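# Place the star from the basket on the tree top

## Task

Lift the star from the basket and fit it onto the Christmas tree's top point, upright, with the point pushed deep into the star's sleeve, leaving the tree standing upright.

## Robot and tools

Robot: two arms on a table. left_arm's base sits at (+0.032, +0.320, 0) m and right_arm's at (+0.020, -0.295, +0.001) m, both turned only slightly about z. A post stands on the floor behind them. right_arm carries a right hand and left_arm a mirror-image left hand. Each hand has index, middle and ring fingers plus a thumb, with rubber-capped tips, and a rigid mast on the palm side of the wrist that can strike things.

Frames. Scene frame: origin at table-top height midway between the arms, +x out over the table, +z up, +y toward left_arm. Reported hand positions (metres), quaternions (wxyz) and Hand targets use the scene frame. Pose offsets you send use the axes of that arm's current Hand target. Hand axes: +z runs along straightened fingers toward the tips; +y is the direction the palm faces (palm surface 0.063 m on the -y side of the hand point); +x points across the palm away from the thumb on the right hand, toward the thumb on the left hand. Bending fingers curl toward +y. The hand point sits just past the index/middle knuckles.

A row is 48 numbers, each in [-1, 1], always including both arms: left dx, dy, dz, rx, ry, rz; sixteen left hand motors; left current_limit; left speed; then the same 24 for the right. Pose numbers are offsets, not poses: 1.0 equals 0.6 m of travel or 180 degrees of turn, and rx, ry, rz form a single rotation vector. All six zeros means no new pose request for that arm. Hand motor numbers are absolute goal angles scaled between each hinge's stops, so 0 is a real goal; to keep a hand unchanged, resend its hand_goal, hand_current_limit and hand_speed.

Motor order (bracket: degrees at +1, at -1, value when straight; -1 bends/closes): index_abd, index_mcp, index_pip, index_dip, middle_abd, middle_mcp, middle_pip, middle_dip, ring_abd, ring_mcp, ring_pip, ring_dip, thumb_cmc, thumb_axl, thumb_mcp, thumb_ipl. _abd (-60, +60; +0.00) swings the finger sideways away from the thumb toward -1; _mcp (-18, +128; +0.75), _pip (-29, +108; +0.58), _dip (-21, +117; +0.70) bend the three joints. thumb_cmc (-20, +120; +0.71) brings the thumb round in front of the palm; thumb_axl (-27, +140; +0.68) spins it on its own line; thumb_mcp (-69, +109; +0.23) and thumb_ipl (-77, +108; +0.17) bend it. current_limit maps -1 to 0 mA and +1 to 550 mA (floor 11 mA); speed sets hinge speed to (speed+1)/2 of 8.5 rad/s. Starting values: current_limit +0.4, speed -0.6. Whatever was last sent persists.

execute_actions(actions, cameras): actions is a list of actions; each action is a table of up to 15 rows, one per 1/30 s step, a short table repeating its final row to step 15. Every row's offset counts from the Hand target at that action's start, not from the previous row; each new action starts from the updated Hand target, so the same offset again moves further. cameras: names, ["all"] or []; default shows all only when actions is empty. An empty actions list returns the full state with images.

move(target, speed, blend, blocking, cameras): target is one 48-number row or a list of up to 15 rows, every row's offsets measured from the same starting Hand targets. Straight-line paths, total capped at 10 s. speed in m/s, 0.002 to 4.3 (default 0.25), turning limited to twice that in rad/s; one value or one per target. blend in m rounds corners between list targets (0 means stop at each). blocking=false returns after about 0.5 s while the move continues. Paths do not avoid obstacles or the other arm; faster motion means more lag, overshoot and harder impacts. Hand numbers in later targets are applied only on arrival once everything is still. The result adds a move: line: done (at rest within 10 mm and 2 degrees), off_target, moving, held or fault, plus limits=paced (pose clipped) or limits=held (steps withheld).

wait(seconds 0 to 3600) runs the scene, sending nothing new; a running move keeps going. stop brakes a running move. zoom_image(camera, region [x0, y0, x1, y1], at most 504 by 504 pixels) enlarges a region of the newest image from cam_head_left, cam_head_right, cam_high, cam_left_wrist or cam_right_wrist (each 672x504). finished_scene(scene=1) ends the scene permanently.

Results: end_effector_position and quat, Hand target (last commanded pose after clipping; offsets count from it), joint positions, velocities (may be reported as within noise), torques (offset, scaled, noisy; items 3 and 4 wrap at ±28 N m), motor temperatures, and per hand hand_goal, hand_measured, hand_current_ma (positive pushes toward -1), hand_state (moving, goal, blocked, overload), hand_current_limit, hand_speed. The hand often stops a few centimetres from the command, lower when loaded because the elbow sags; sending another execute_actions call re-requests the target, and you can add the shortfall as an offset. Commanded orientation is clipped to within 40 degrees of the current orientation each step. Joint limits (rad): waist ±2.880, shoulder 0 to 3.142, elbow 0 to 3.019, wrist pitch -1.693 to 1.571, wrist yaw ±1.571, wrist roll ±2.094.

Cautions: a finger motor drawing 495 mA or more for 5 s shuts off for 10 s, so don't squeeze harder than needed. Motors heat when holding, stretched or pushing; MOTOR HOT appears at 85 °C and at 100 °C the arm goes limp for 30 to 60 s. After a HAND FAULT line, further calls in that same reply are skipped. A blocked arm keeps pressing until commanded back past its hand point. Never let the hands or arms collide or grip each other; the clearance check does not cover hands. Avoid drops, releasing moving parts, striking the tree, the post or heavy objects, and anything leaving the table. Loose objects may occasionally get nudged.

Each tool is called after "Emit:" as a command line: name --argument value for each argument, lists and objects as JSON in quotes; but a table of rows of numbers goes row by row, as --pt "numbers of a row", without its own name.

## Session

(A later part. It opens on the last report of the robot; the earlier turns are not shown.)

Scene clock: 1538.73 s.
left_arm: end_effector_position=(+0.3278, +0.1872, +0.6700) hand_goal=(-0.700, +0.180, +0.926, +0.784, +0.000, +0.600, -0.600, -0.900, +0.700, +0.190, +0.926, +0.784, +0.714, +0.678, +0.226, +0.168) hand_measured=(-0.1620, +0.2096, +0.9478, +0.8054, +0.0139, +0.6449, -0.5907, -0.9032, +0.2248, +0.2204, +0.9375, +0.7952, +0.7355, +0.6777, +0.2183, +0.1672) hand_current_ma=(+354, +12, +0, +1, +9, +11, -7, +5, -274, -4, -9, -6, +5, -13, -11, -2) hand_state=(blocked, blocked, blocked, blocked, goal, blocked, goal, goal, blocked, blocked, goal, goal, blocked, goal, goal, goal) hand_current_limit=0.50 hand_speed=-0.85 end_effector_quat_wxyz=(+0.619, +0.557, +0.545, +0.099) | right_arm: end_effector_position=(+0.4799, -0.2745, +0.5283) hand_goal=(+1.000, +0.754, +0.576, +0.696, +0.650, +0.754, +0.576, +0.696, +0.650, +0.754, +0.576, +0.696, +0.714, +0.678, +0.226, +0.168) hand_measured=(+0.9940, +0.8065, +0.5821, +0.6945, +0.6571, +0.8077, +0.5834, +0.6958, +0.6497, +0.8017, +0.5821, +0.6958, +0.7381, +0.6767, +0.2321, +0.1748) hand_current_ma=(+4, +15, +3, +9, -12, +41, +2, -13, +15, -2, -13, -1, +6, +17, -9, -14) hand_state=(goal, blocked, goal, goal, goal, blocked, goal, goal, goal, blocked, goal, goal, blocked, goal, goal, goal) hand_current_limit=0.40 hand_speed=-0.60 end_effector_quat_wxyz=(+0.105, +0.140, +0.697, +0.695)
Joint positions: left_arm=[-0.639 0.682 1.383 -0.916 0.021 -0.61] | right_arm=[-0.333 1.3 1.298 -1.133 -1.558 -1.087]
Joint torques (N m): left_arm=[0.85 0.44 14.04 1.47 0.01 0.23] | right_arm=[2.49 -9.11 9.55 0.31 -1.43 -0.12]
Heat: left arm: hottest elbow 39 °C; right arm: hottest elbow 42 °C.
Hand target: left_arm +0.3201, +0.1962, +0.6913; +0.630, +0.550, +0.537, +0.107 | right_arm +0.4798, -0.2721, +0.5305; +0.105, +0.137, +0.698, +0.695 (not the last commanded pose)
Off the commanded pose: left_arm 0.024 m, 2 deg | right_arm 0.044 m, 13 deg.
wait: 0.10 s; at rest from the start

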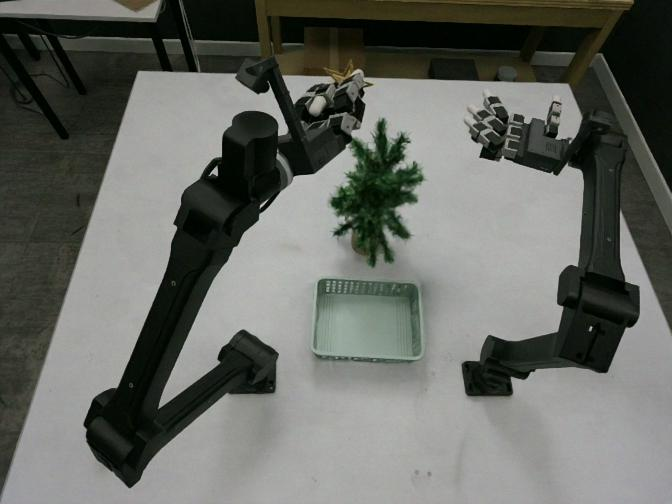

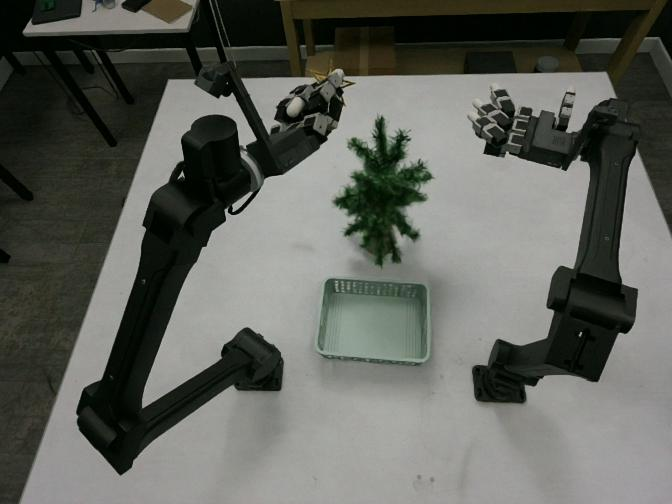

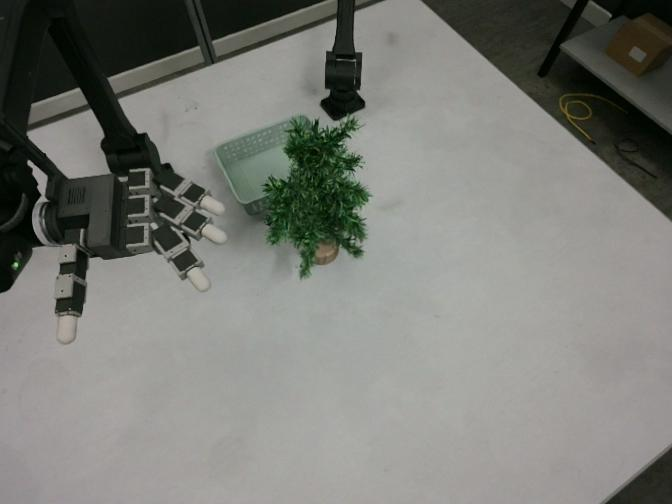

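Emit:
move --pt "0 0 0 0 0 0 -0.7 0.18 0.926 0.783 0 0.6 -0.6 -0.9 0.7 0.19 0.926 0.783 0.714 0.678 0.226 0.168 0.5 -0.85 0.0048 0.0998 -0.001 0 0 0 1 0.754 0.576 0.696 0.65 0.754 0.576 0.696 0.65 0.754 0.576 0.696 0.714 0.678 0.226 0.168 0.4 -0.6" --pt "0 0 0 0 0 0 -0.7 0.18 0.926 0.783 0 0.6 -0.6 -0.9 0.7 0.19 0.926 0.783 0.714 0.678 0.226 0.168 0.5 -0.85 0.0275 0.0875 0.1847 0 0 0 1 0.754 0.576 0.696 0.65 0.754 0.576 0.696 0.65 0.754 0.576 0.696 0.714 0.678 0.226 0.168 0.4 -0.6" --speed 0.08 --blend 0.02 --cameras '["cam_right_wrist"]'

Emit:
zoom_image --camera "cam_right_wrist" --region '[130, 60, 290, 220]'

Scene clock: 1552.87 s.
left_arm: end_effector_position=(+0.3278, +0.1872, +0.6700) hand_goal=(-0.700, +0.180, +0.926, +0.784, +0.000, +0.600, -0.600, -0.900, +0.700, +0.190, +0.926, +0.784, +0.714, +0.678, +0.226, +0.168) hand_measured=(-0.1620, +0.2108, +0.9478, +0.8066, +0.0124, +0.6437, -0.5907, -0.9032, +0.2248, +0.2192, +0.9401, +0.7939, +0.7343, +0.6777, +0.2183, +0.1672) hand_current_ma=(+355, +15, -2, +3, +11, +16, -14, -1, -276, +3, -7, -7, +8, -9, -10, +4) hand_state=(blocked, blocked, blocked, blocked, goal, blocked, goal, goal, blocked, blocked, goal, goal, blocked, goal, goal, goal) hand_current_limit=0.50 hand_speed=-0.85 end_effector_quat_wxyz=(+0.619, +0.557, +0.545, +0.099) | right_arm: end_effector_position=(+0.5114, -0.1665, +0.5762) hand_goal=(+1.000, +0.754, +0.576, +0.696, +0.650, +0.754, +0.576, +0.696, +0.650, +0.754, +0.576, +0.696, +0.714, +0.678, +0.226, +0.168) hand_measured=(+0.9926, +0.8065, +0.5821, +0.6958, +0.6483, +0.8077, +0.5821, +0.6958, +0.6512, +0.8017, +0.5821, +0.6958, +0.7381, +0.6777, +0.2262, +0.1748) hand_current_ma=(+4, +31, -3, -7, -18, +25, +13, -14, +14, -4, -2, -11, +11, -10, -3, +9) hand_state=(goal, blocked, goal, goal, goal, blocked, goal, goal, goal, blocked, goal, goal, blocked, goal, goal, goal) hand_current_limit=0.40 hand_speed=-0.60 end_effector_quat_wxyz=(+0.101, +0.144, +0.700, +0.692)
Joint positions: left_arm=[-0.639 0.682 1.383 -0.916 0.021 -0.61] | right_arm=[-0.055 1.209 1.189 -0.057 -1.287 -0.015]
Joint torques (N m): left_arm=[0.79 0.44 14.01 1.51 0.03 0.22] | right_arm=[2.84 -9.7 9.31 2.03 -0.17 -0.02]
Heat: left arm: hottest elbow 39 °C; right arm: hottest elbow 41 °C.
Hand target: left_arm +0.3201, +0.1962, +0.6913; +0.630, +0.550, +0.537, +0.107 | right_arm +0.5039, -0.1623, +0.5824; +0.105, +0.137, +0.698, +0.695
Off the commanded pose: left_arm 0.024 m, 2 deg | right_arm 0.011 m, 1 deg.
move: off_target (right_arm)

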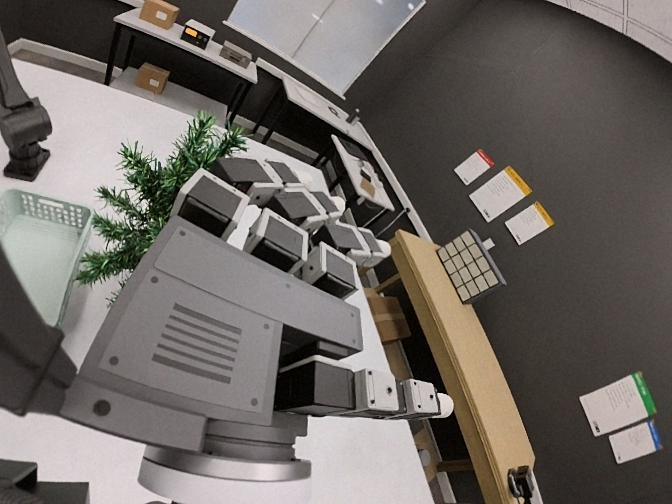

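Scaled by 3.150 from the camera's image (finer frame: 960x720).

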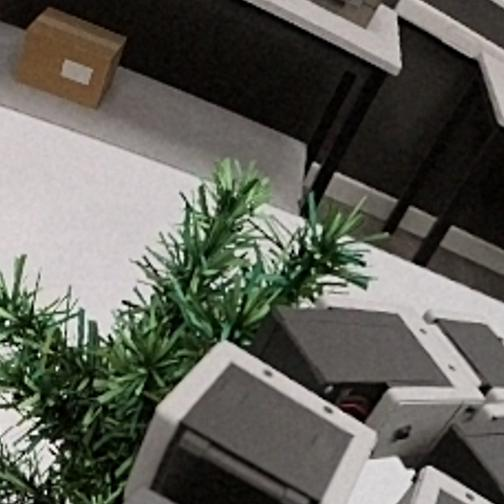

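Emit:
zoom_image --camera "cam_right_wrist" --region '[165, 100, 255, 190]'

Scaled by 5.600 from the camera's image (finer frame: 960x720).

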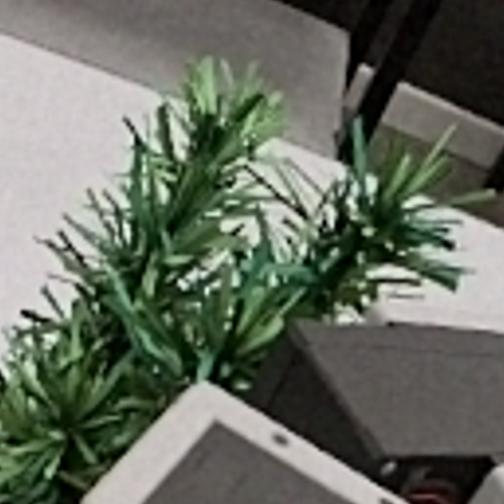

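Emit:
move --pt "0 0 0 0 0 0 -0.7 0.18 0.926 0.783 0 0.6 -0.6 -0.9 0.7 0.19 0.926 0.783 0.714 0.678 0.226 0.168 0.5 -0.85 0.0072 0.1597 -0.0016 0.07 -0.004 -0.026 1 0.754 0.576 0.696 0.65 0.754 0.576 0.696 0.65 0.754 0.576 0.696 0.714 0.678 0.226 0.168 0.4 -0.6" --pt "0 0 0 0 0 0 -0.7 0.18 0.926 0.783 0 0.6 -0.6 -0.9 0.7 0.19 0.926 0.783 0.714 0.678 0.226 0.168 0.5 -0.85 0.0456 0.1404 0.2078 0.1928 -0.0101 -0.0701 1 0.754 0.576 0.696 0.65 0.754 0.576 0.696 0.65 0.754 0.576 0.696 0.714 0.678 0.226 0.168 0.4 -0.6" --speed 0.1 --blend 0.02 --cameras '["cam_right_wrist","cam_head_left"]'

Scene clock: 1586.10 s.
left_arm: end_effector_position=(+0.3278, +0.1872, +0.6700) hand_goal=(-0.700, +0.180, +0.926, +0.784, +0.000, +0.600, -0.600, -0.900, +0.700, +0.190, +0.926, +0.784, +0.714, +0.678, +0.226, +0.168) hand_measured=(-0.1620, +0.2096, +0.9465, +0.8054, +0.0124, +0.6437, -0.5907, -0.9019, +0.2248, +0.2192, +0.9388, +0.7939, +0.7355, +0.6777, +0.2193, +0.1691) hand_current_ma=(+346, +10, -1, +7, +14, +19, -2, +7, -279, -1, -1, -3, +9, -7, -8, +2) hand_state=(blocked, blocked, blocked, blocked, goal, blocked, goal, goal, blocked, blocked, goal, goal, blocked, goal, goal, goal) hand_current_limit=0.50 hand_speed=-0.85 end_effector_quat_wxyz=(+0.619, +0.557, +0.545, +0.099) | right_arm: end_effector_position=(+0.5241, -0.0389, +0.6560) hand_goal=(+1.000, +0.754, +0.576, +0.696, +0.650, +0.754, +0.576, +0.696, +0.650, +0.754, +0.576, +0.696, +0.714, +0.678, +0.226, +0.168) hand_measured=(+0.9926, +0.7957, +0.5821, +0.6958, +0.6483, +0.8017, +0.5821, +0.6958, +0.6512, +0.7981, +0.5821, +0.6958, +0.7393, +0.6777, +0.2252, +0.1672) hand_current_ma=(+14, +23, +1, +6, -10, +6, +24, -9, +5, -10, +6, +3, +3, +5, -13, +7) hand_state=(goal, blocked, goal, goal, goal, blocked, goal, goal, goal, blocked, goal, goal, blocked, goal, goal, goal) hand_current_limit=0.40 hand_speed=-0.60 end_effector_quat_wxyz=(+0.136, +0.107, +0.882, +0.438)
Joint positions: left_arm=[-0.639 0.682 1.383 -0.916 0.021 -0.61] | right_arm=[0.208 1.534 2.181 -1.532 -0.726 -0.862]
Joint torques (N m): left_arm=[1.03 0.38 13.97 1.44 0.02 0.21] | right_arm=[2.32 -10.17 11.64 0.55 -0.75 -0.21]
Heat: left arm: hottest elbow 39 °C; right arm: hottest elbow 41 °C.
Hand target: left_arm +0.3201, +0.1962, +0.6913; +0.630, +0.550, +0.537, +0.107 | right_arm +0.5240, -0.0361, +0.6663; +0.145, +0.096, +0.882, +0.438
Off the commanded pose: left_arm 0.024 m, 2 deg | right_arm 0.011 m, 2 deg.
move: off_target (right_arm)
Images, in order (width x height): cam_head_left 672x504, cam_right_wrist 672x504.

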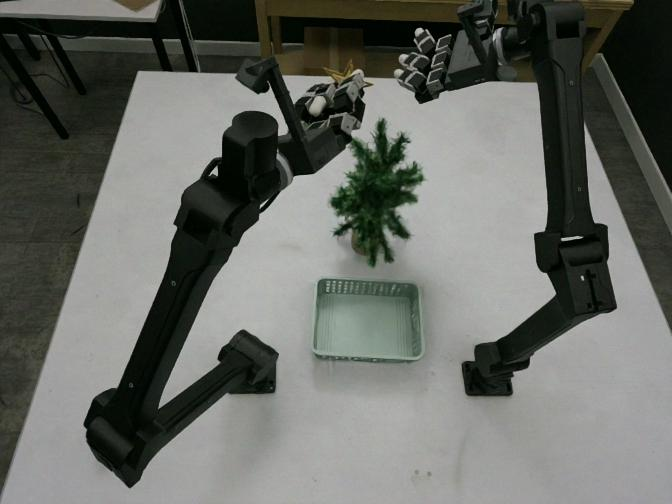

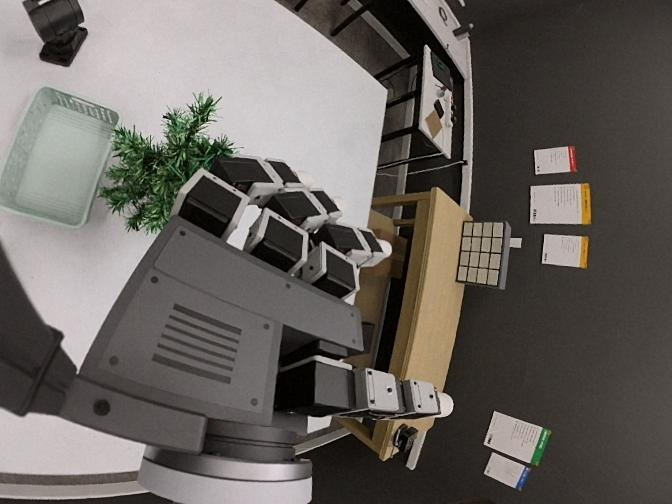

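Emit:
execute_actions --actions '[]' --cameras '["all"]'

Emit:
zoom_image --camera "cam_right_wrist" --region '[90, 80, 250, 240]'

Scene clock: 1590.47 s.
left_arm: end_effector_position=(+0.3278, +0.1872, +0.6700) hand_goal=(-0.700, +0.180, +0.926, +0.784, +0.000, +0.600, -0.600, -0.900, +0.700, +0.190, +0.926, +0.784, +0.714, +0.678, +0.226, +0.168) hand_measured=(-0.1620, +0.2096, +0.9465, +0.8066, +0.0153, +0.6437, -0.5907, -0.9044, +0.2248, +0.2192, +0.9375, +0.7939, +0.7343, +0.6777, +0.2193, +0.1681) hand_current_ma=(+344, +13, -12, -1, +9, +10, -7, +0, -267, +1, -8, -4, +1, -9, -7, +3) hand_state=(blocked, blocked, blocked, blocked, goal, blocked, goal, goal, blocked, blocked, goal, goal, blocked, goal, goal, goal) hand_current_limit=0.50 hand_speed=-0.85 end_effector_quat_wxyz=(+0.619, +0.557, +0.545, +0.099) | right_arm: end_effector_position=(+0.5241, -0.0389, +0.6563) hand_goal=(+1.000, +0.754, +0.576, +0.696, +0.650, +0.754, +0.576, +0.696, +0.650, +0.754, +0.576, +0.696, +0.714, +0.678, +0.226, +0.168) hand_measured=(+0.9926, +0.7957, +0.5821, +0.6958, +0.6483, +0.8017, +0.5821, +0.6958, +0.6512, +0.7969, +0.5821, +0.6958, +0.7381, +0.6777, +0.2252, +0.1672) hand_current_ma=(-20, +22, +10, +9, -8, +6, +4, -17, +2, -1, -16, -16, +1, +17, +5, -9) hand_state=(goal, blocked, goal, goal, goal, blocked, goal, goal, goal, blocked, goal, goal, blocked, goal, goal, goal) hand_current_limit=0.40 hand_speed=-0.60 end_effector_quat_wxyz=(+0.136, +0.107, +0.882, +0.438)
Joint positions: left_arm=[-0.639 0.682 1.383 -0.916 0.021 -0.61] | right_arm=[0.208 1.534 2.182 -1.532 -0.725 -0.862]
Joint velocities: within noise
Joint torques (N m): left_arm=[0.85 0.38 14.01 1.54 0.03 0.23] | right_arm=[2.37 -10.23 11.78 0.55 -0.78 -0.23]
Motor temperatures (°C): left_arm=[21 21 39 21 22 20] | right_arm=[19 20 41 20 22 19]
Heat: left arm: hottest elbow 39 °C; right arm: hottest elbow 41 °C.
Hand target: left_arm +0.3201, +0.1962, +0.6913; +0.630, +0.550, +0.537, +0.107 | right_arm +0.5239, -0.0361, +0.6664; +0.145, +0.096, +0.882, +0.438
Off the commanded pose: left_arm 0.024 m, 2 deg | right_arm 0.010 m, 2 deg.

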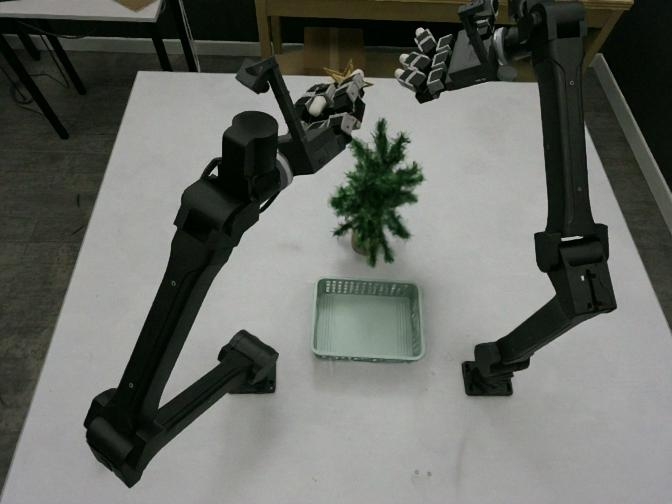

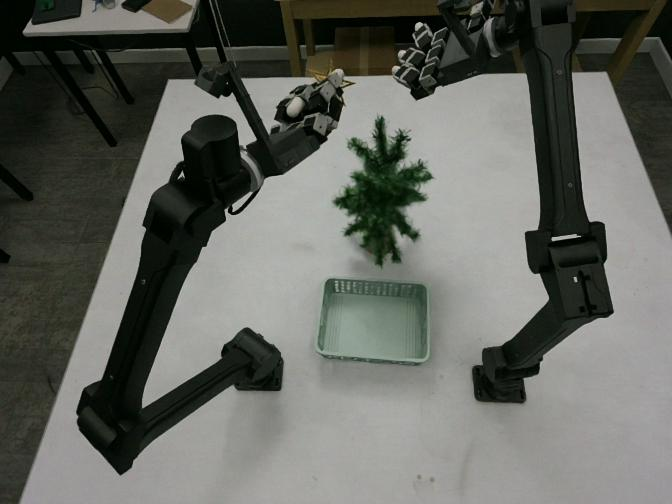

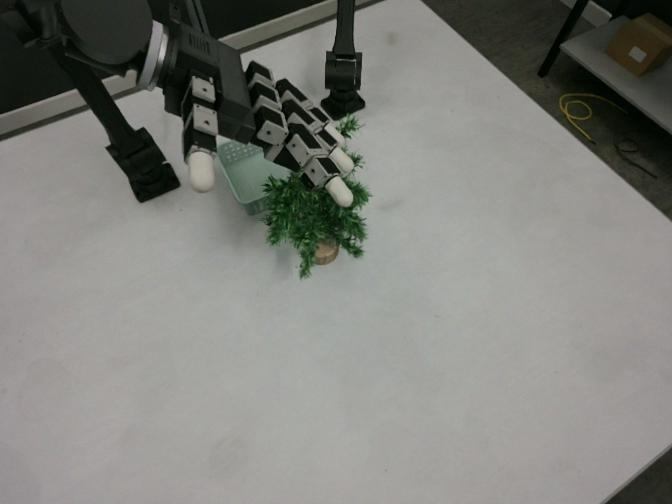

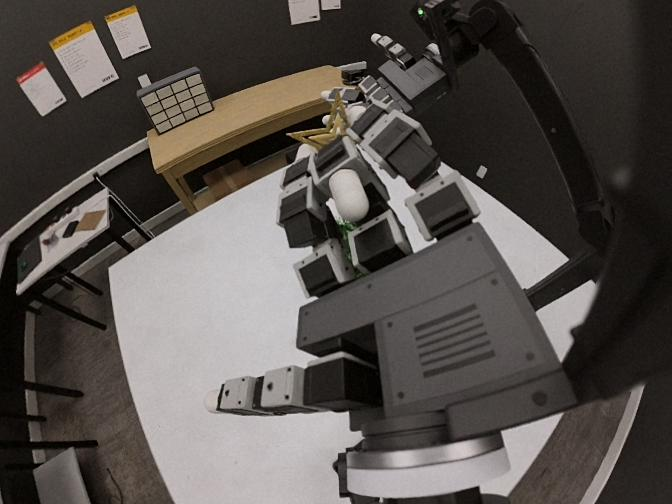

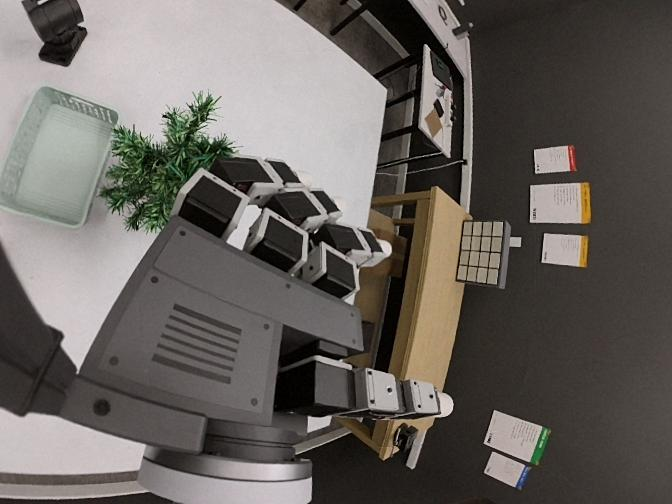

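Scaled by 3.150 from the camera's image (finer frame: 960x720).

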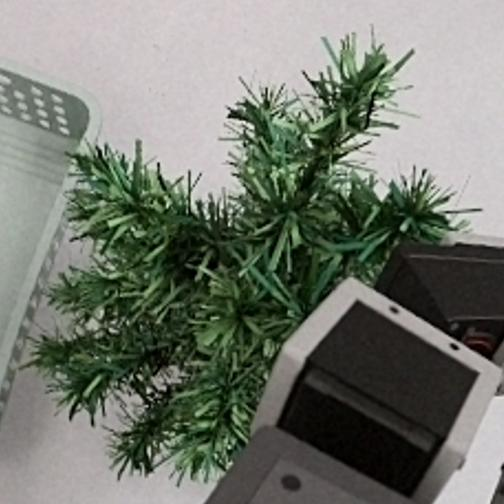

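Emit:
zoom_image --camera "cam_head_left" --region '[320, 100, 440, 220]'

Emit:
zoom_image --camera "cam_head_right" --region '[320, 100, 440, 220]'

Scaled by 4.200 from the camera's image (finer frame: 960x720).

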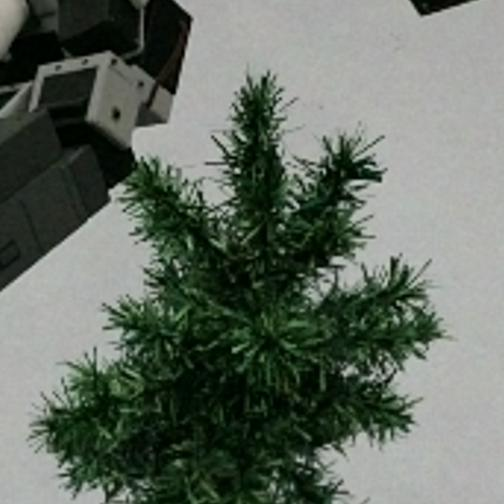

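Scaled by 4.200 from the camera's image (finer frame: 960x720).

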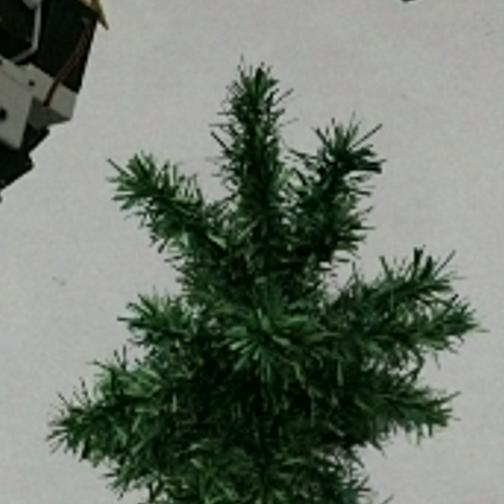

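Emit:
move --target '[0,0,0,0,0,0,-0.7,0.18,0.926,0.783,0,0.6,-0.6,-0.9,0.7,0.19,0.926,0.783,0.714,0.678,0.226,0.168,0.5,-0.85, 0,0,0,0.078,-0.0058,-0.028,1,0.754,0.576,0.696,0.65,0.754,0.576,0.696,0.65,0.754,0.576,0.696,0.714,0.678,0.226,0.168,0.4,-0.6]' --speed 0.1 --cameras '["cam_right_wrist","cam_high"]'

Emit:
zoom_image --camera "cam_right_wrist" --region '[80, 40, 240, 200]'

Scene clock: 1600.30 s.
left_arm: end_effector_position=(+0.3278, +0.1872, +0.6700) hand_goal=(-0.700, +0.180, +0.926, +0.784, +0.000, +0.600, -0.600, -0.900, +0.700, +0.190, +0.926, +0.784, +0.714, +0.678, +0.226, +0.168) hand_measured=(-0.1605, +0.2096, +0.9465, +0.8066, +0.0124, +0.6437, -0.5907, -0.9032, +0.2248, +0.2192, +0.9375, +0.7952, +0.7343, +0.6777, +0.2193, +0.1672) hand_current_ma=(+353, +16, -2, +5, +12, +6, -9, +0, -279, -1, +3, -2, +8, +1, +1, +6) hand_state=(blocked, blocked, blocked, blocked, goal, blocked, goal, goal, blocked, blocked, goal, goal, blocked, goal, goal, goal) hand_current_limit=0.50 hand_speed=-0.85 end_effector_quat_wxyz=(+0.619, +0.557, +0.545, +0.099) | right_arm: end_effector_position=(+0.5264, -0.0406, +0.6572) hand_goal=(+1.000, +0.754, +0.576, +0.696, +0.650, +0.754, +0.576, +0.696, +0.650, +0.754, +0.576, +0.696, +0.714, +0.678, +0.226, +0.168) hand_measured=(+0.9926, +0.7896, +0.5821, +0.6958, +0.6483, +0.7945, +0.5821, +0.6971, +0.6497, +0.7909, +0.5821, +0.6958, +0.7381, +0.6777, +0.2232, +0.1681) hand_current_ma=(-7, +1, +12, -4, -8, +8, +2, -11, +2, +5, -7, +4, +8, +3, +8, +7) hand_state=(goal, blocked, goal, goal, goal, blocked, goal, goal, goal, blocked, goal, goal, blocked, goal, goal, goal) hand_current_limit=0.40 hand_speed=-0.60 end_effector_quat_wxyz=(+0.187, +0.101, +0.914, +0.347)
Joint positions: left_arm=[-0.639 0.682 1.383 -0.916 0.021 -0.61] | right_arm=[0.24 1.596 2.36 -1.673 -0.508 -0.943]
Joint torques (N m): left_arm=[1.08 0.44 14 1.5 0.02 0.23] | right_arm=[2.84 -10.46 10.97 0.59 -0.56 -0.23]
Heat: left arm: hottest elbow 40 °C; right arm: hottest elbow 41 °C.
Hand target: left_arm +0.3201, +0.1962, +0.6913; +0.630, +0.550, +0.537, +0.107 | right_arm +0.5239, -0.0361, +0.6664; +0.159, +0.078, +0.931, +0.319
Off the commanded pose: left_arm 0.024 m, 2 deg | right_arm 0.011 m, 6 deg.
joint sent to its limit (right arm) — joint 4 (wrist pitch), lower limit. The joint targets are off in orientation, not in position.
move: off_target (right_arm)
Images, in order (width x height): cam_high 672x504, cam_right_wrist 672x504.

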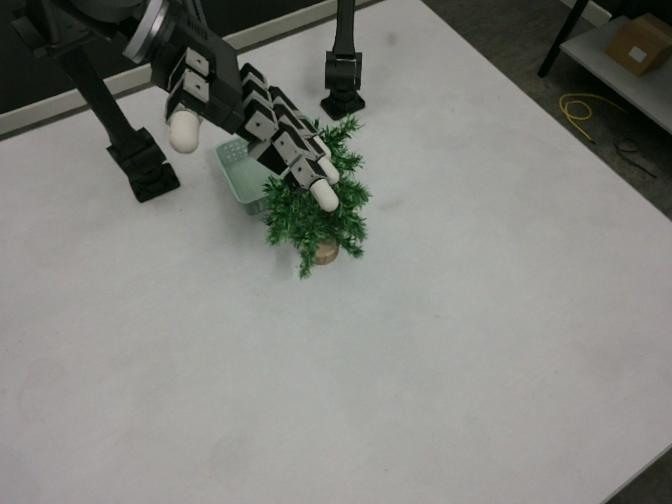

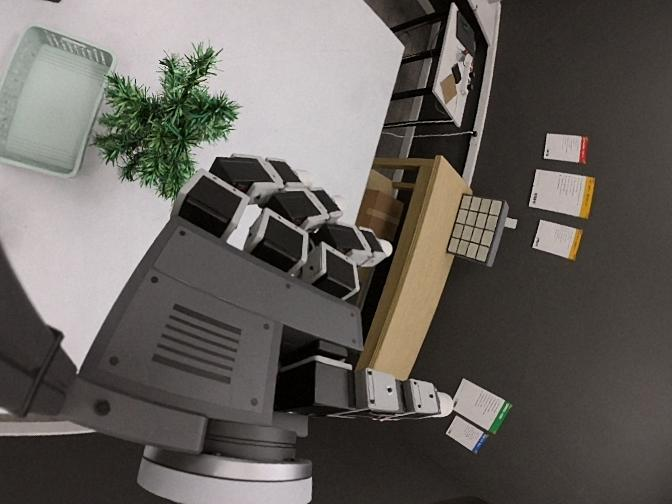

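Scaled by 3.150 from the camera's image (finer frame: 960x720).

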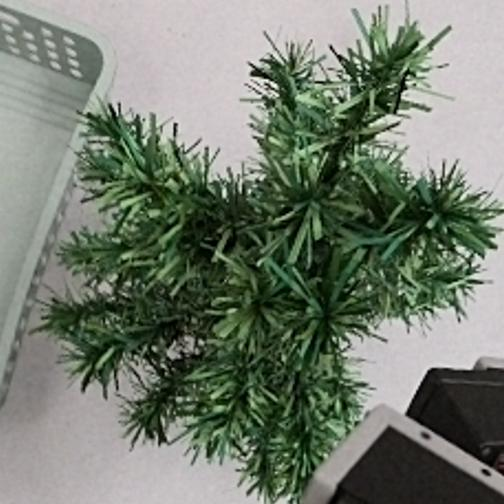

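Emit:
move --target '[0,0,0,0,0,0,-0.7,0.18,0.926,0.783,0,0.6,-0.6,-0.9,0.7,0.19,0.926,0.783,0.714,0.678,0.226,0.168,0.5,-0.85, 0.078,-0.0036,-0.0288,0,0,0,1,0.754,0.576,0.696,0.65,0.754,0.576,0.696,0.65,0.754,0.576,0.696,0.714,0.678,0.226,0.168,0.4,-0.6]' --speed 0.1 --cameras '["cam_right_wrist"]'

Emit:
zoom_image --camera "cam_right_wrist" --region '[80, 40, 260, 220]'

Scene clock: 1612.37 s.
left_arm: end_effector_position=(+0.3278, +0.1872, +0.6700) hand_goal=(-0.700, +0.180, +0.926, +0.784, +0.000, +0.600, -0.600, -0.900, +0.700, +0.190, +0.926, +0.784, +0.714, +0.678, +0.226, +0.168) hand_measured=(-0.1620, +0.2084, +0.9465, +0.8054, +0.0139, +0.6437, -0.5920, -0.9044, +0.2248, +0.2192, +0.9388, +0.7939, +0.7343, +0.6756, +0.2193, +0.1681) hand_current_ma=(+347, +14, -3, +3, +8, +14, +0, +0, -274, +4, -2, +0, +9, +0, -8, +9) hand_state=(blocked, blocked, blocked, blocked, goal, blocked, goal, goal, blocked, blocked, goal, goal, blocked, goal, goal, goal) hand_current_limit=0.50 hand_speed=-0.85 end_effector_quat_wxyz=(+0.619, +0.557, +0.545, +0.099) | right_arm: end_effector_position=(+0.4756, -0.0386, +0.6711) hand_goal=(+1.000, +0.754, +0.576, +0.696, +0.650, +0.754, +0.576, +0.696, +0.650, +0.754, +0.576, +0.696, +0.714, +0.678, +0.226, +0.168) hand_measured=(+0.9926, +0.7884, +0.5821, +0.6958, +0.6483, +0.7933, +0.5821, +0.6958, +0.6497, +0.7896, +0.5821, +0.6958, +0.7381, +0.6777, +0.2232, +0.1681) hand_current_ma=(+14, +11, -10, -1, -34, +5, -1, -20, +12, -1, +0, +12, +8, +14, +18, -15) hand_state=(goal, blocked, goal, goal, goal, blocked, goal, goal, goal, blocked, goal, goal, blocked, goal, goal, goal) hand_current_limit=0.40 hand_speed=-0.60 end_effector_quat_wxyz=(+0.195, +0.087, +0.914, +0.345)
Joint positions: left_arm=[-0.639 0.682 1.383 -0.916 0.021 -0.61] | right_arm=[0.271 1.484 2.27 -1.675 -0.488 -0.944]
Joint torques (N m): left_arm=[0.97 0.44 13.98 1.51 0.02 0.21] | right_arm=[2.67 -9.93 7.16 0.68 -0.55 -0.11]
Heat: left arm: hottest elbow 40 °C; right arm: hottest elbow 41 °C.
Hand target: left_arm +0.3201, +0.1962, +0.6913; +0.630, +0.550, +0.537, +0.107 | right_arm +0.4739, -0.0361, +0.6664; +0.159, +0.078, +0.931, +0.319
Off the commanded pose: left_arm 0.024 m, 2 deg | right_arm 0.006 m, 5 deg.
joint sent to its limit (right arm) — joint 4 (wrist pitch), lower limit. The joint targets are off in orientation, not in position.
move: off_target (right_arm)

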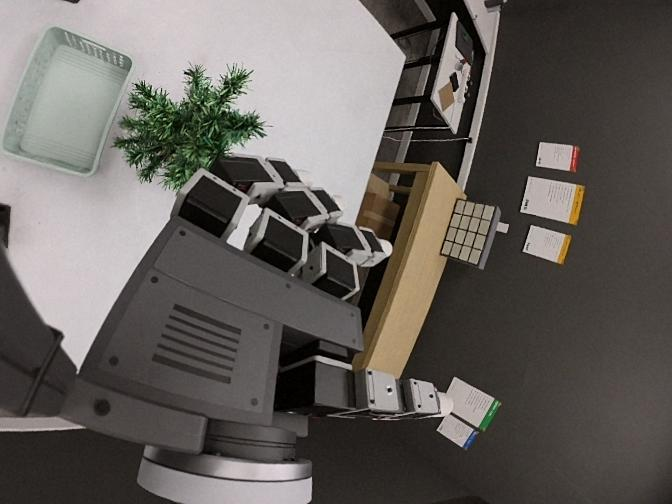

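Scaled by 2.800 from the camera's image (finer frame: 960x720).

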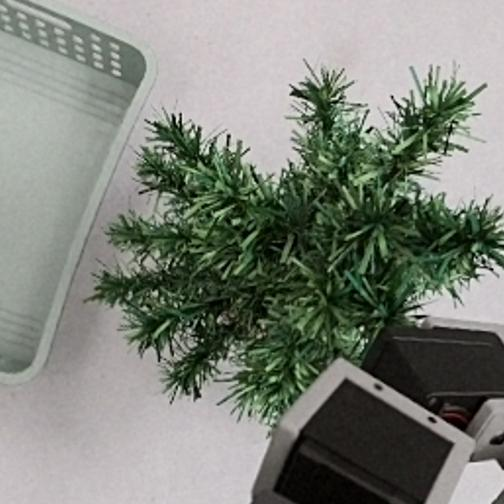

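Emit:
move --pt "0 0 0 0 0 0 -0.7 0.18 0.926 0.783 0 0.6 -0.6 -0.9 0.7 0.19 0.926 0.783 0.714 0.678 0.226 0.168 0.5 -0.85 -0.0658 -0.2091 -0.1518 -0.06 0.006 0.016 1 0.754 0.576 0.696 0.65 0.754 0.576 0.696 0.65 0.754 0.576 0.696 0.714 0.678 0.226 0.168 0.4 -0.6" --pt "0 0 0 0 0 0 -0.7 0.18 0.926 0.783 0 0.6 -0.6 -0.9 0.7 0.19 0.926 0.783 0.714 0.678 0.226 0.168 0.5 -0.85 -0.0607 -0.339 -0.1138 -0.2736 0.0259 0.073 1 0.754 0.576 0.696 0.65 0.754 0.576 0.696 0.65 0.754 0.576 0.696 0.714 0.678 0.226 0.168 0.4 -0.6" --speed 0.12 --blend '[0.03,0]' --cameras '["cam_right_wrist","cam_high"]'

Emit:
zoom_image --camera "cam_high" --region '[250, 60, 400, 270]'

Emit:
zoom_image --camera "cam_right_wrist" --region '[120, 40, 360, 280]'

Scene clock: 1625.17 s.
left_arm: end_effector_position=(+0.3278, +0.1872, +0.6700) hand_goal=(-0.700, +0.180, +0.926, +0.784, +0.000, +0.600, -0.600, -0.900, +0.700, +0.190, +0.926, +0.784, +0.714, +0.678, +0.226, +0.168) hand_measured=(-0.1620, +0.2096, +0.9465, +0.8054, +0.0124, +0.6437, -0.5907, -0.9032, +0.2248, +0.2204, +0.9388, +0.7939, +0.7343, +0.6777, +0.2193, +0.1672) hand_current_ma=(+346, +11, +0, +10, +9, +15, -3, +1, -278, -6, -11, -5, +4, -5, +1, +6) hand_state=(blocked, blocked, blocked, blocked, goal, blocked, goal, goal, blocked, blocked, goal, goal, blocked, goal, goal, goal) hand_current_limit=0.50 hand_speed=-0.85 end_effector_quat_wxyz=(+0.619, +0.557, +0.545, +0.099) | right_arm: end_effector_position=(+0.4825, -0.2415, +0.5953) hand_goal=(+1.000, +0.754, +0.576, +0.696, +0.650, +0.754, +0.576, +0.696, +0.650, +0.754, +0.576, +0.696, +0.714, +0.678, +0.226, +0.168) hand_measured=(+0.9926, +0.7848, +0.5821, +0.6958, +0.6497, +0.7896, +0.5821, +0.6958, +0.6512, +0.7872, +0.5834, +0.6958, +0.7393, +0.6777, +0.2232, +0.1681) hand_current_ma=(+28, -4, -11, +2, -14, +7, +7, -1, -2, -2, +3, +12, +13, +15, +5, +17) hand_state=(goal, blocked, goal, goal, goal, blocked, goal, goal, goal, blocked, goal, goal, blocked, goal, goal, goal) hand_current_limit=0.40 hand_speed=-0.60 end_effector_quat_wxyz=(+0.085, +0.105, +0.704, +0.697)
Joint positions: left_arm=[-0.639 0.682 1.383 -0.916 0.021 -0.61] | right_arm=[-0.258 1.399 1.586 -1.653 -1.556 -1.44]
Joint torques (N m): left_arm=[1.38 0.44 13.98 1.47 0.02 0.21] | right_arm=[1.26 -11.16 8.36 0.62 -1.61 -0.27]
Heat: left arm: hottest elbow 40 °C; right arm: hottest elbow 40 °C.
Hand target: left_arm +0.3201, +0.1962, +0.6913; +0.630, +0.550, +0.537, +0.107 | right_arm +0.4755, -0.2432, +0.6002; +0.104, +0.095, +0.704, +0.696
Off the commanded pose: left_arm 0.024 m, 2 deg | right_arm 0.009 m, 2 deg.
joint sent to its limit (right arm) — joint 5 (wrist yaw), lower limit. The joint targets still meet the commanded pose.
move: done
Images, in order (width x height): cam_high 672x504, cam_right_wrist 672x504.

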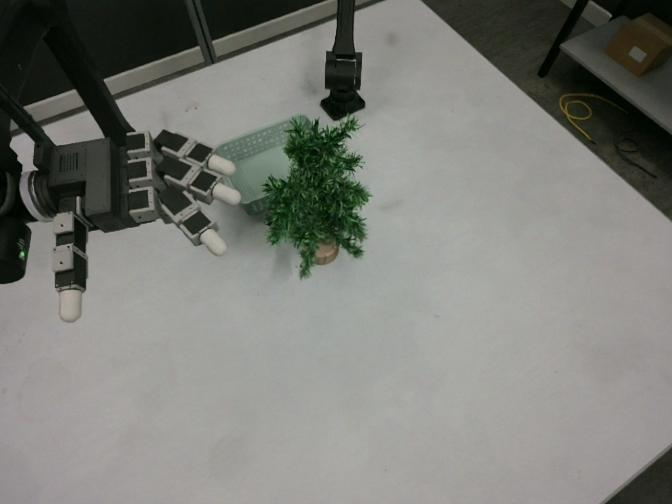

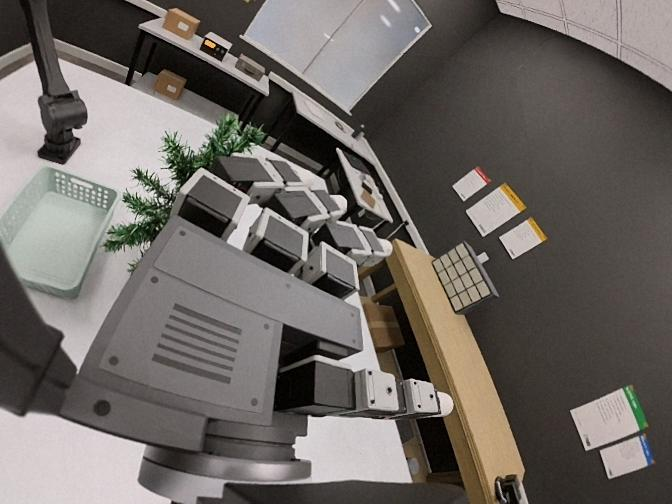

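Scaled by 2.400 from the camera's image (finer frame: 960x720).

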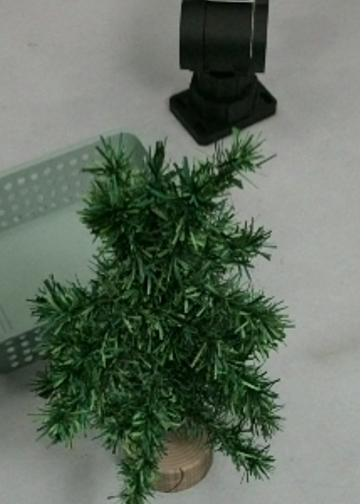

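Scaled by 2.100 from the camera's image (finer frame: 960x720).

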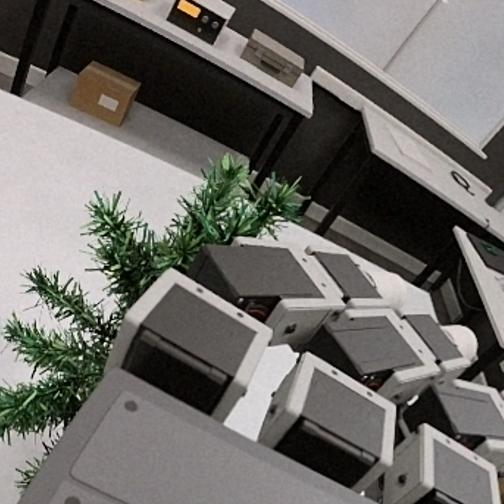

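Emit:
zoom_image --camera "cam_right_wrist" --region '[180, 90, 290, 200]'

Emit:
zoom_image --camera "cam_high" --region '[270, 90, 370, 190]'

Scaled by 4.582 from the camera's image (finer frame: 960x720).

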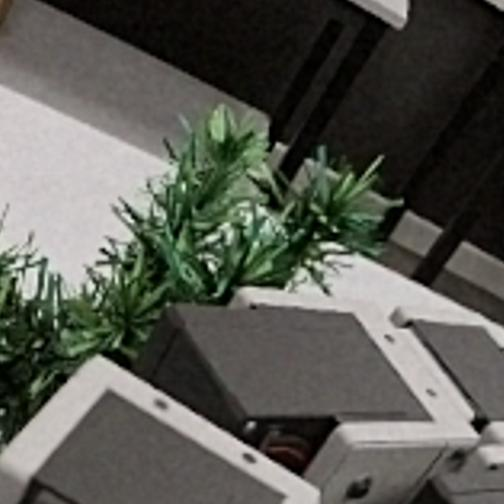

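Scaled by 5.040 from the camera's image (finer frame: 960x720).

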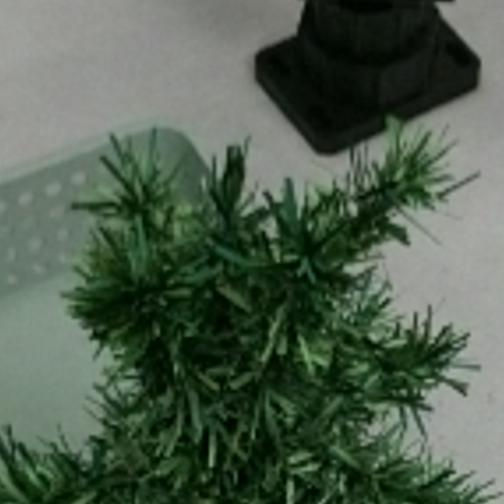

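Emit:
move --target '[-0.0253,-0.0969,0.1935,0,0,0,-0.7,0.18,0.926,0.783,0,0.6,-0.6,-0.9,0.7,0.19,0.926,0.783,0.714,0.678,0.226,0.168,0.5,-0.85, 0,0,0,0,0,0,1,0.754,0.576,0.696,0.65,0.754,0.576,0.696,0.65,0.754,0.576,0.696,0.714,0.678,0.226,0.168,0.4,-0.6]' --speed 0.08 --cameras '["all"]'

Emit:
zoom_image --camera "cam_high" --region '[260, 20, 380, 140]'

Emit:
zoom_image --camera "cam_right_wrist" --region '[180, 20, 320, 160]'

Scene clock: 1637.07 s.
left_arm: end_effector_position=(+0.3814, +0.0999, +0.6281) hand_goal=(-0.700, +0.180, +0.926, +0.784, +0.000, +0.600, -0.600, -0.900, +0.700, +0.190, +0.926, +0.784, +0.714, +0.678, +0.226, +0.168) hand_measured=(-0.1620, +0.2084, +0.9465, +0.8066, +0.0139, +0.6437, -0.5907, -0.9032, +0.2248, +0.2192, +0.9388, +0.7939, +0.7343, +0.6777, +0.2193, +0.1681) hand_current_ma=(+348, +11, -7, +7, +9, +11, -1, +0, -275, -4, -3, -9, +10, -7, -10, -1) hand_state=(blocked, blocked, blocked, blocked, goal, blocked, goal, goal, blocked, blocked, goal, goal, blocked, goal, goal, goal) hand_current_limit=0.50 hand_speed=-0.85 end_effector_quat_wxyz=(+0.622, +0.555, +0.541, +0.112) | right_arm: end_effector_position=(+0.4825, -0.2415, +0.5953) hand_goal=(+1.000, +0.754, +0.576, +0.696, +0.650, +0.754, +0.576, +0.696, +0.650, +0.754, +0.576, +0.696, +0.714, +0.678, +0.226, +0.168) hand_measured=(+0.9926, +0.7848, +0.5821, +0.6958, +0.6497, +0.7896, +0.5821, +0.6958, +0.6512, +0.7860, +0.5821, +0.6945, +0.7393, +0.6777, +0.2232, +0.1672) hand_current_ma=(+11, -3, -4, -8, -21, +17, -1, -25, +22, -1, -7, -13, +18, +6, +1, -10) hand_state=(goal, blocked, goal, goal, goal, blocked, goal, goal, goal, blocked, goal, goal, blocked, goal, goal, goal) hand_current_limit=0.40 hand_speed=-0.60 end_effector_quat_wxyz=(+0.085, +0.105, +0.704, +0.697)
Joint positions: left_arm=[-0.82 0.833 1.28 -0.651 -0.175 -0.63] | right_arm=[-0.258 1.399 1.586 -1.653 -1.556 -1.44]
Joint torques (N m): left_arm=[-0.56 -2.55 11.63 2.51 -0.2 0.05] | right_arm=[1.32 -11.22 8.35 0.55 -1.61 -0.26]
Heat: left arm: hottest elbow 40 °C; right arm: hottest elbow 39 °C.
Hand target: left_arm +0.3800, +0.0964, +0.6316; +0.630, +0.550, +0.537, +0.107 | right_arm +0.4755, -0.2432, +0.6002; +0.104, +0.095, +0.704, +0.696
Off the commanded pose: left_arm 0.005 m, 1 deg | right_arm 0.009 m, 2 deg.
joint sent to its limit (right arm) — joint 5 (wrist yaw), lower limit. The joint targets still meet the commanded pose.
move: done

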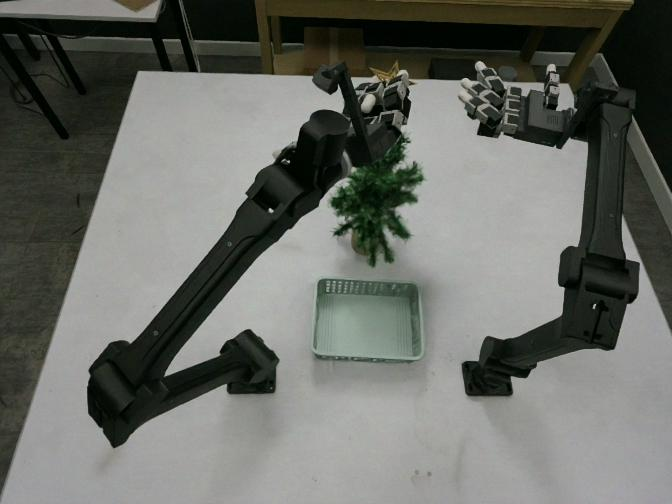

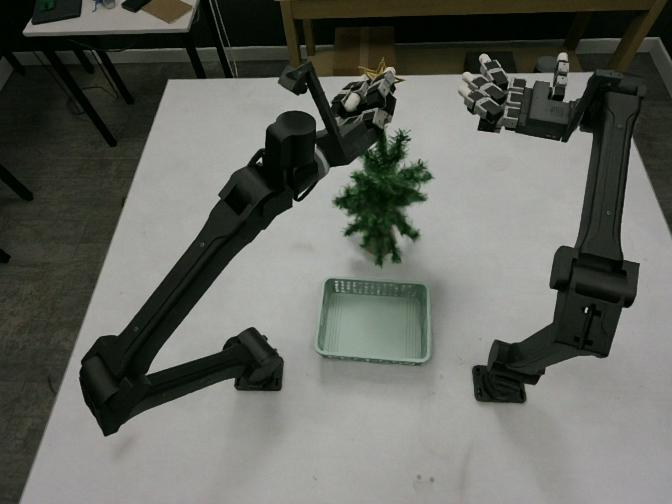

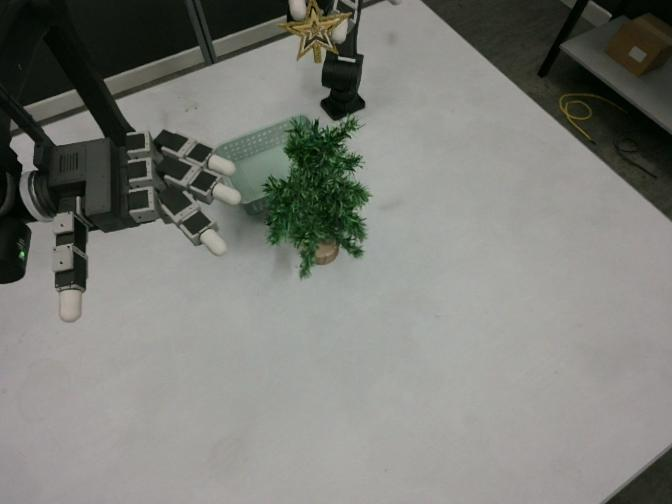

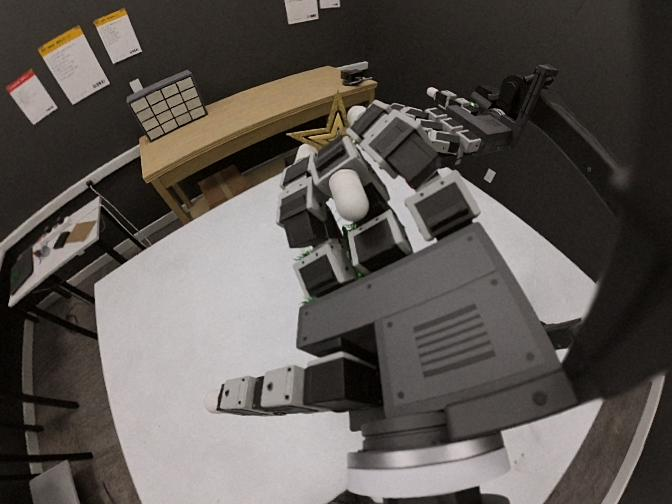

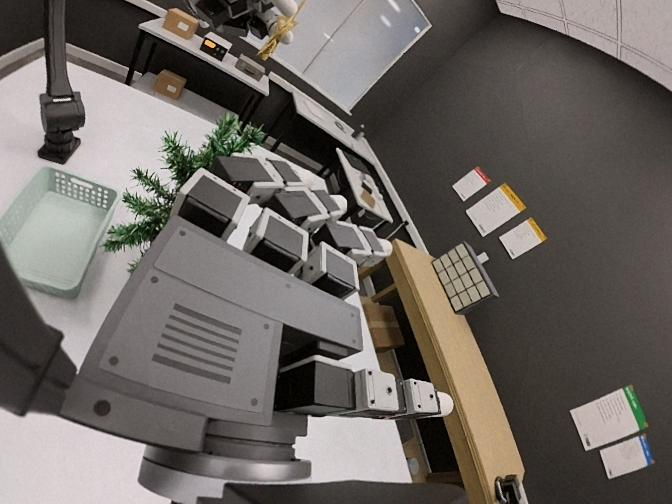

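Scaled by 4.200 from the camera's image (finer frame: 960x720).

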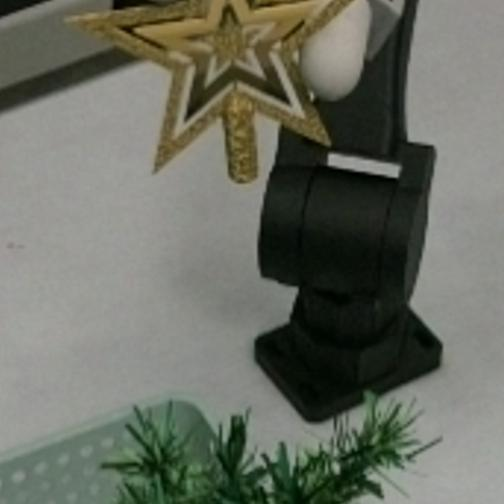

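Scaled by 3.600 from the camera's image (finer frame: 960x720).

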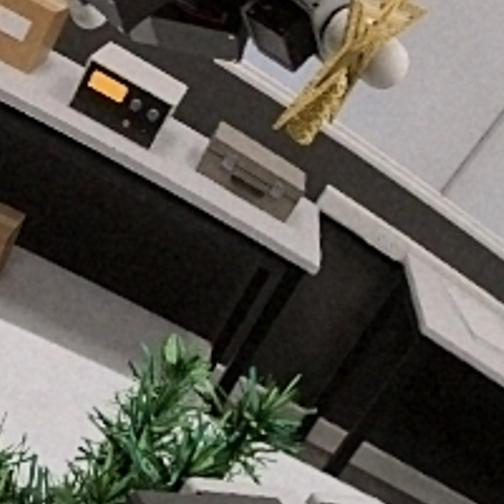

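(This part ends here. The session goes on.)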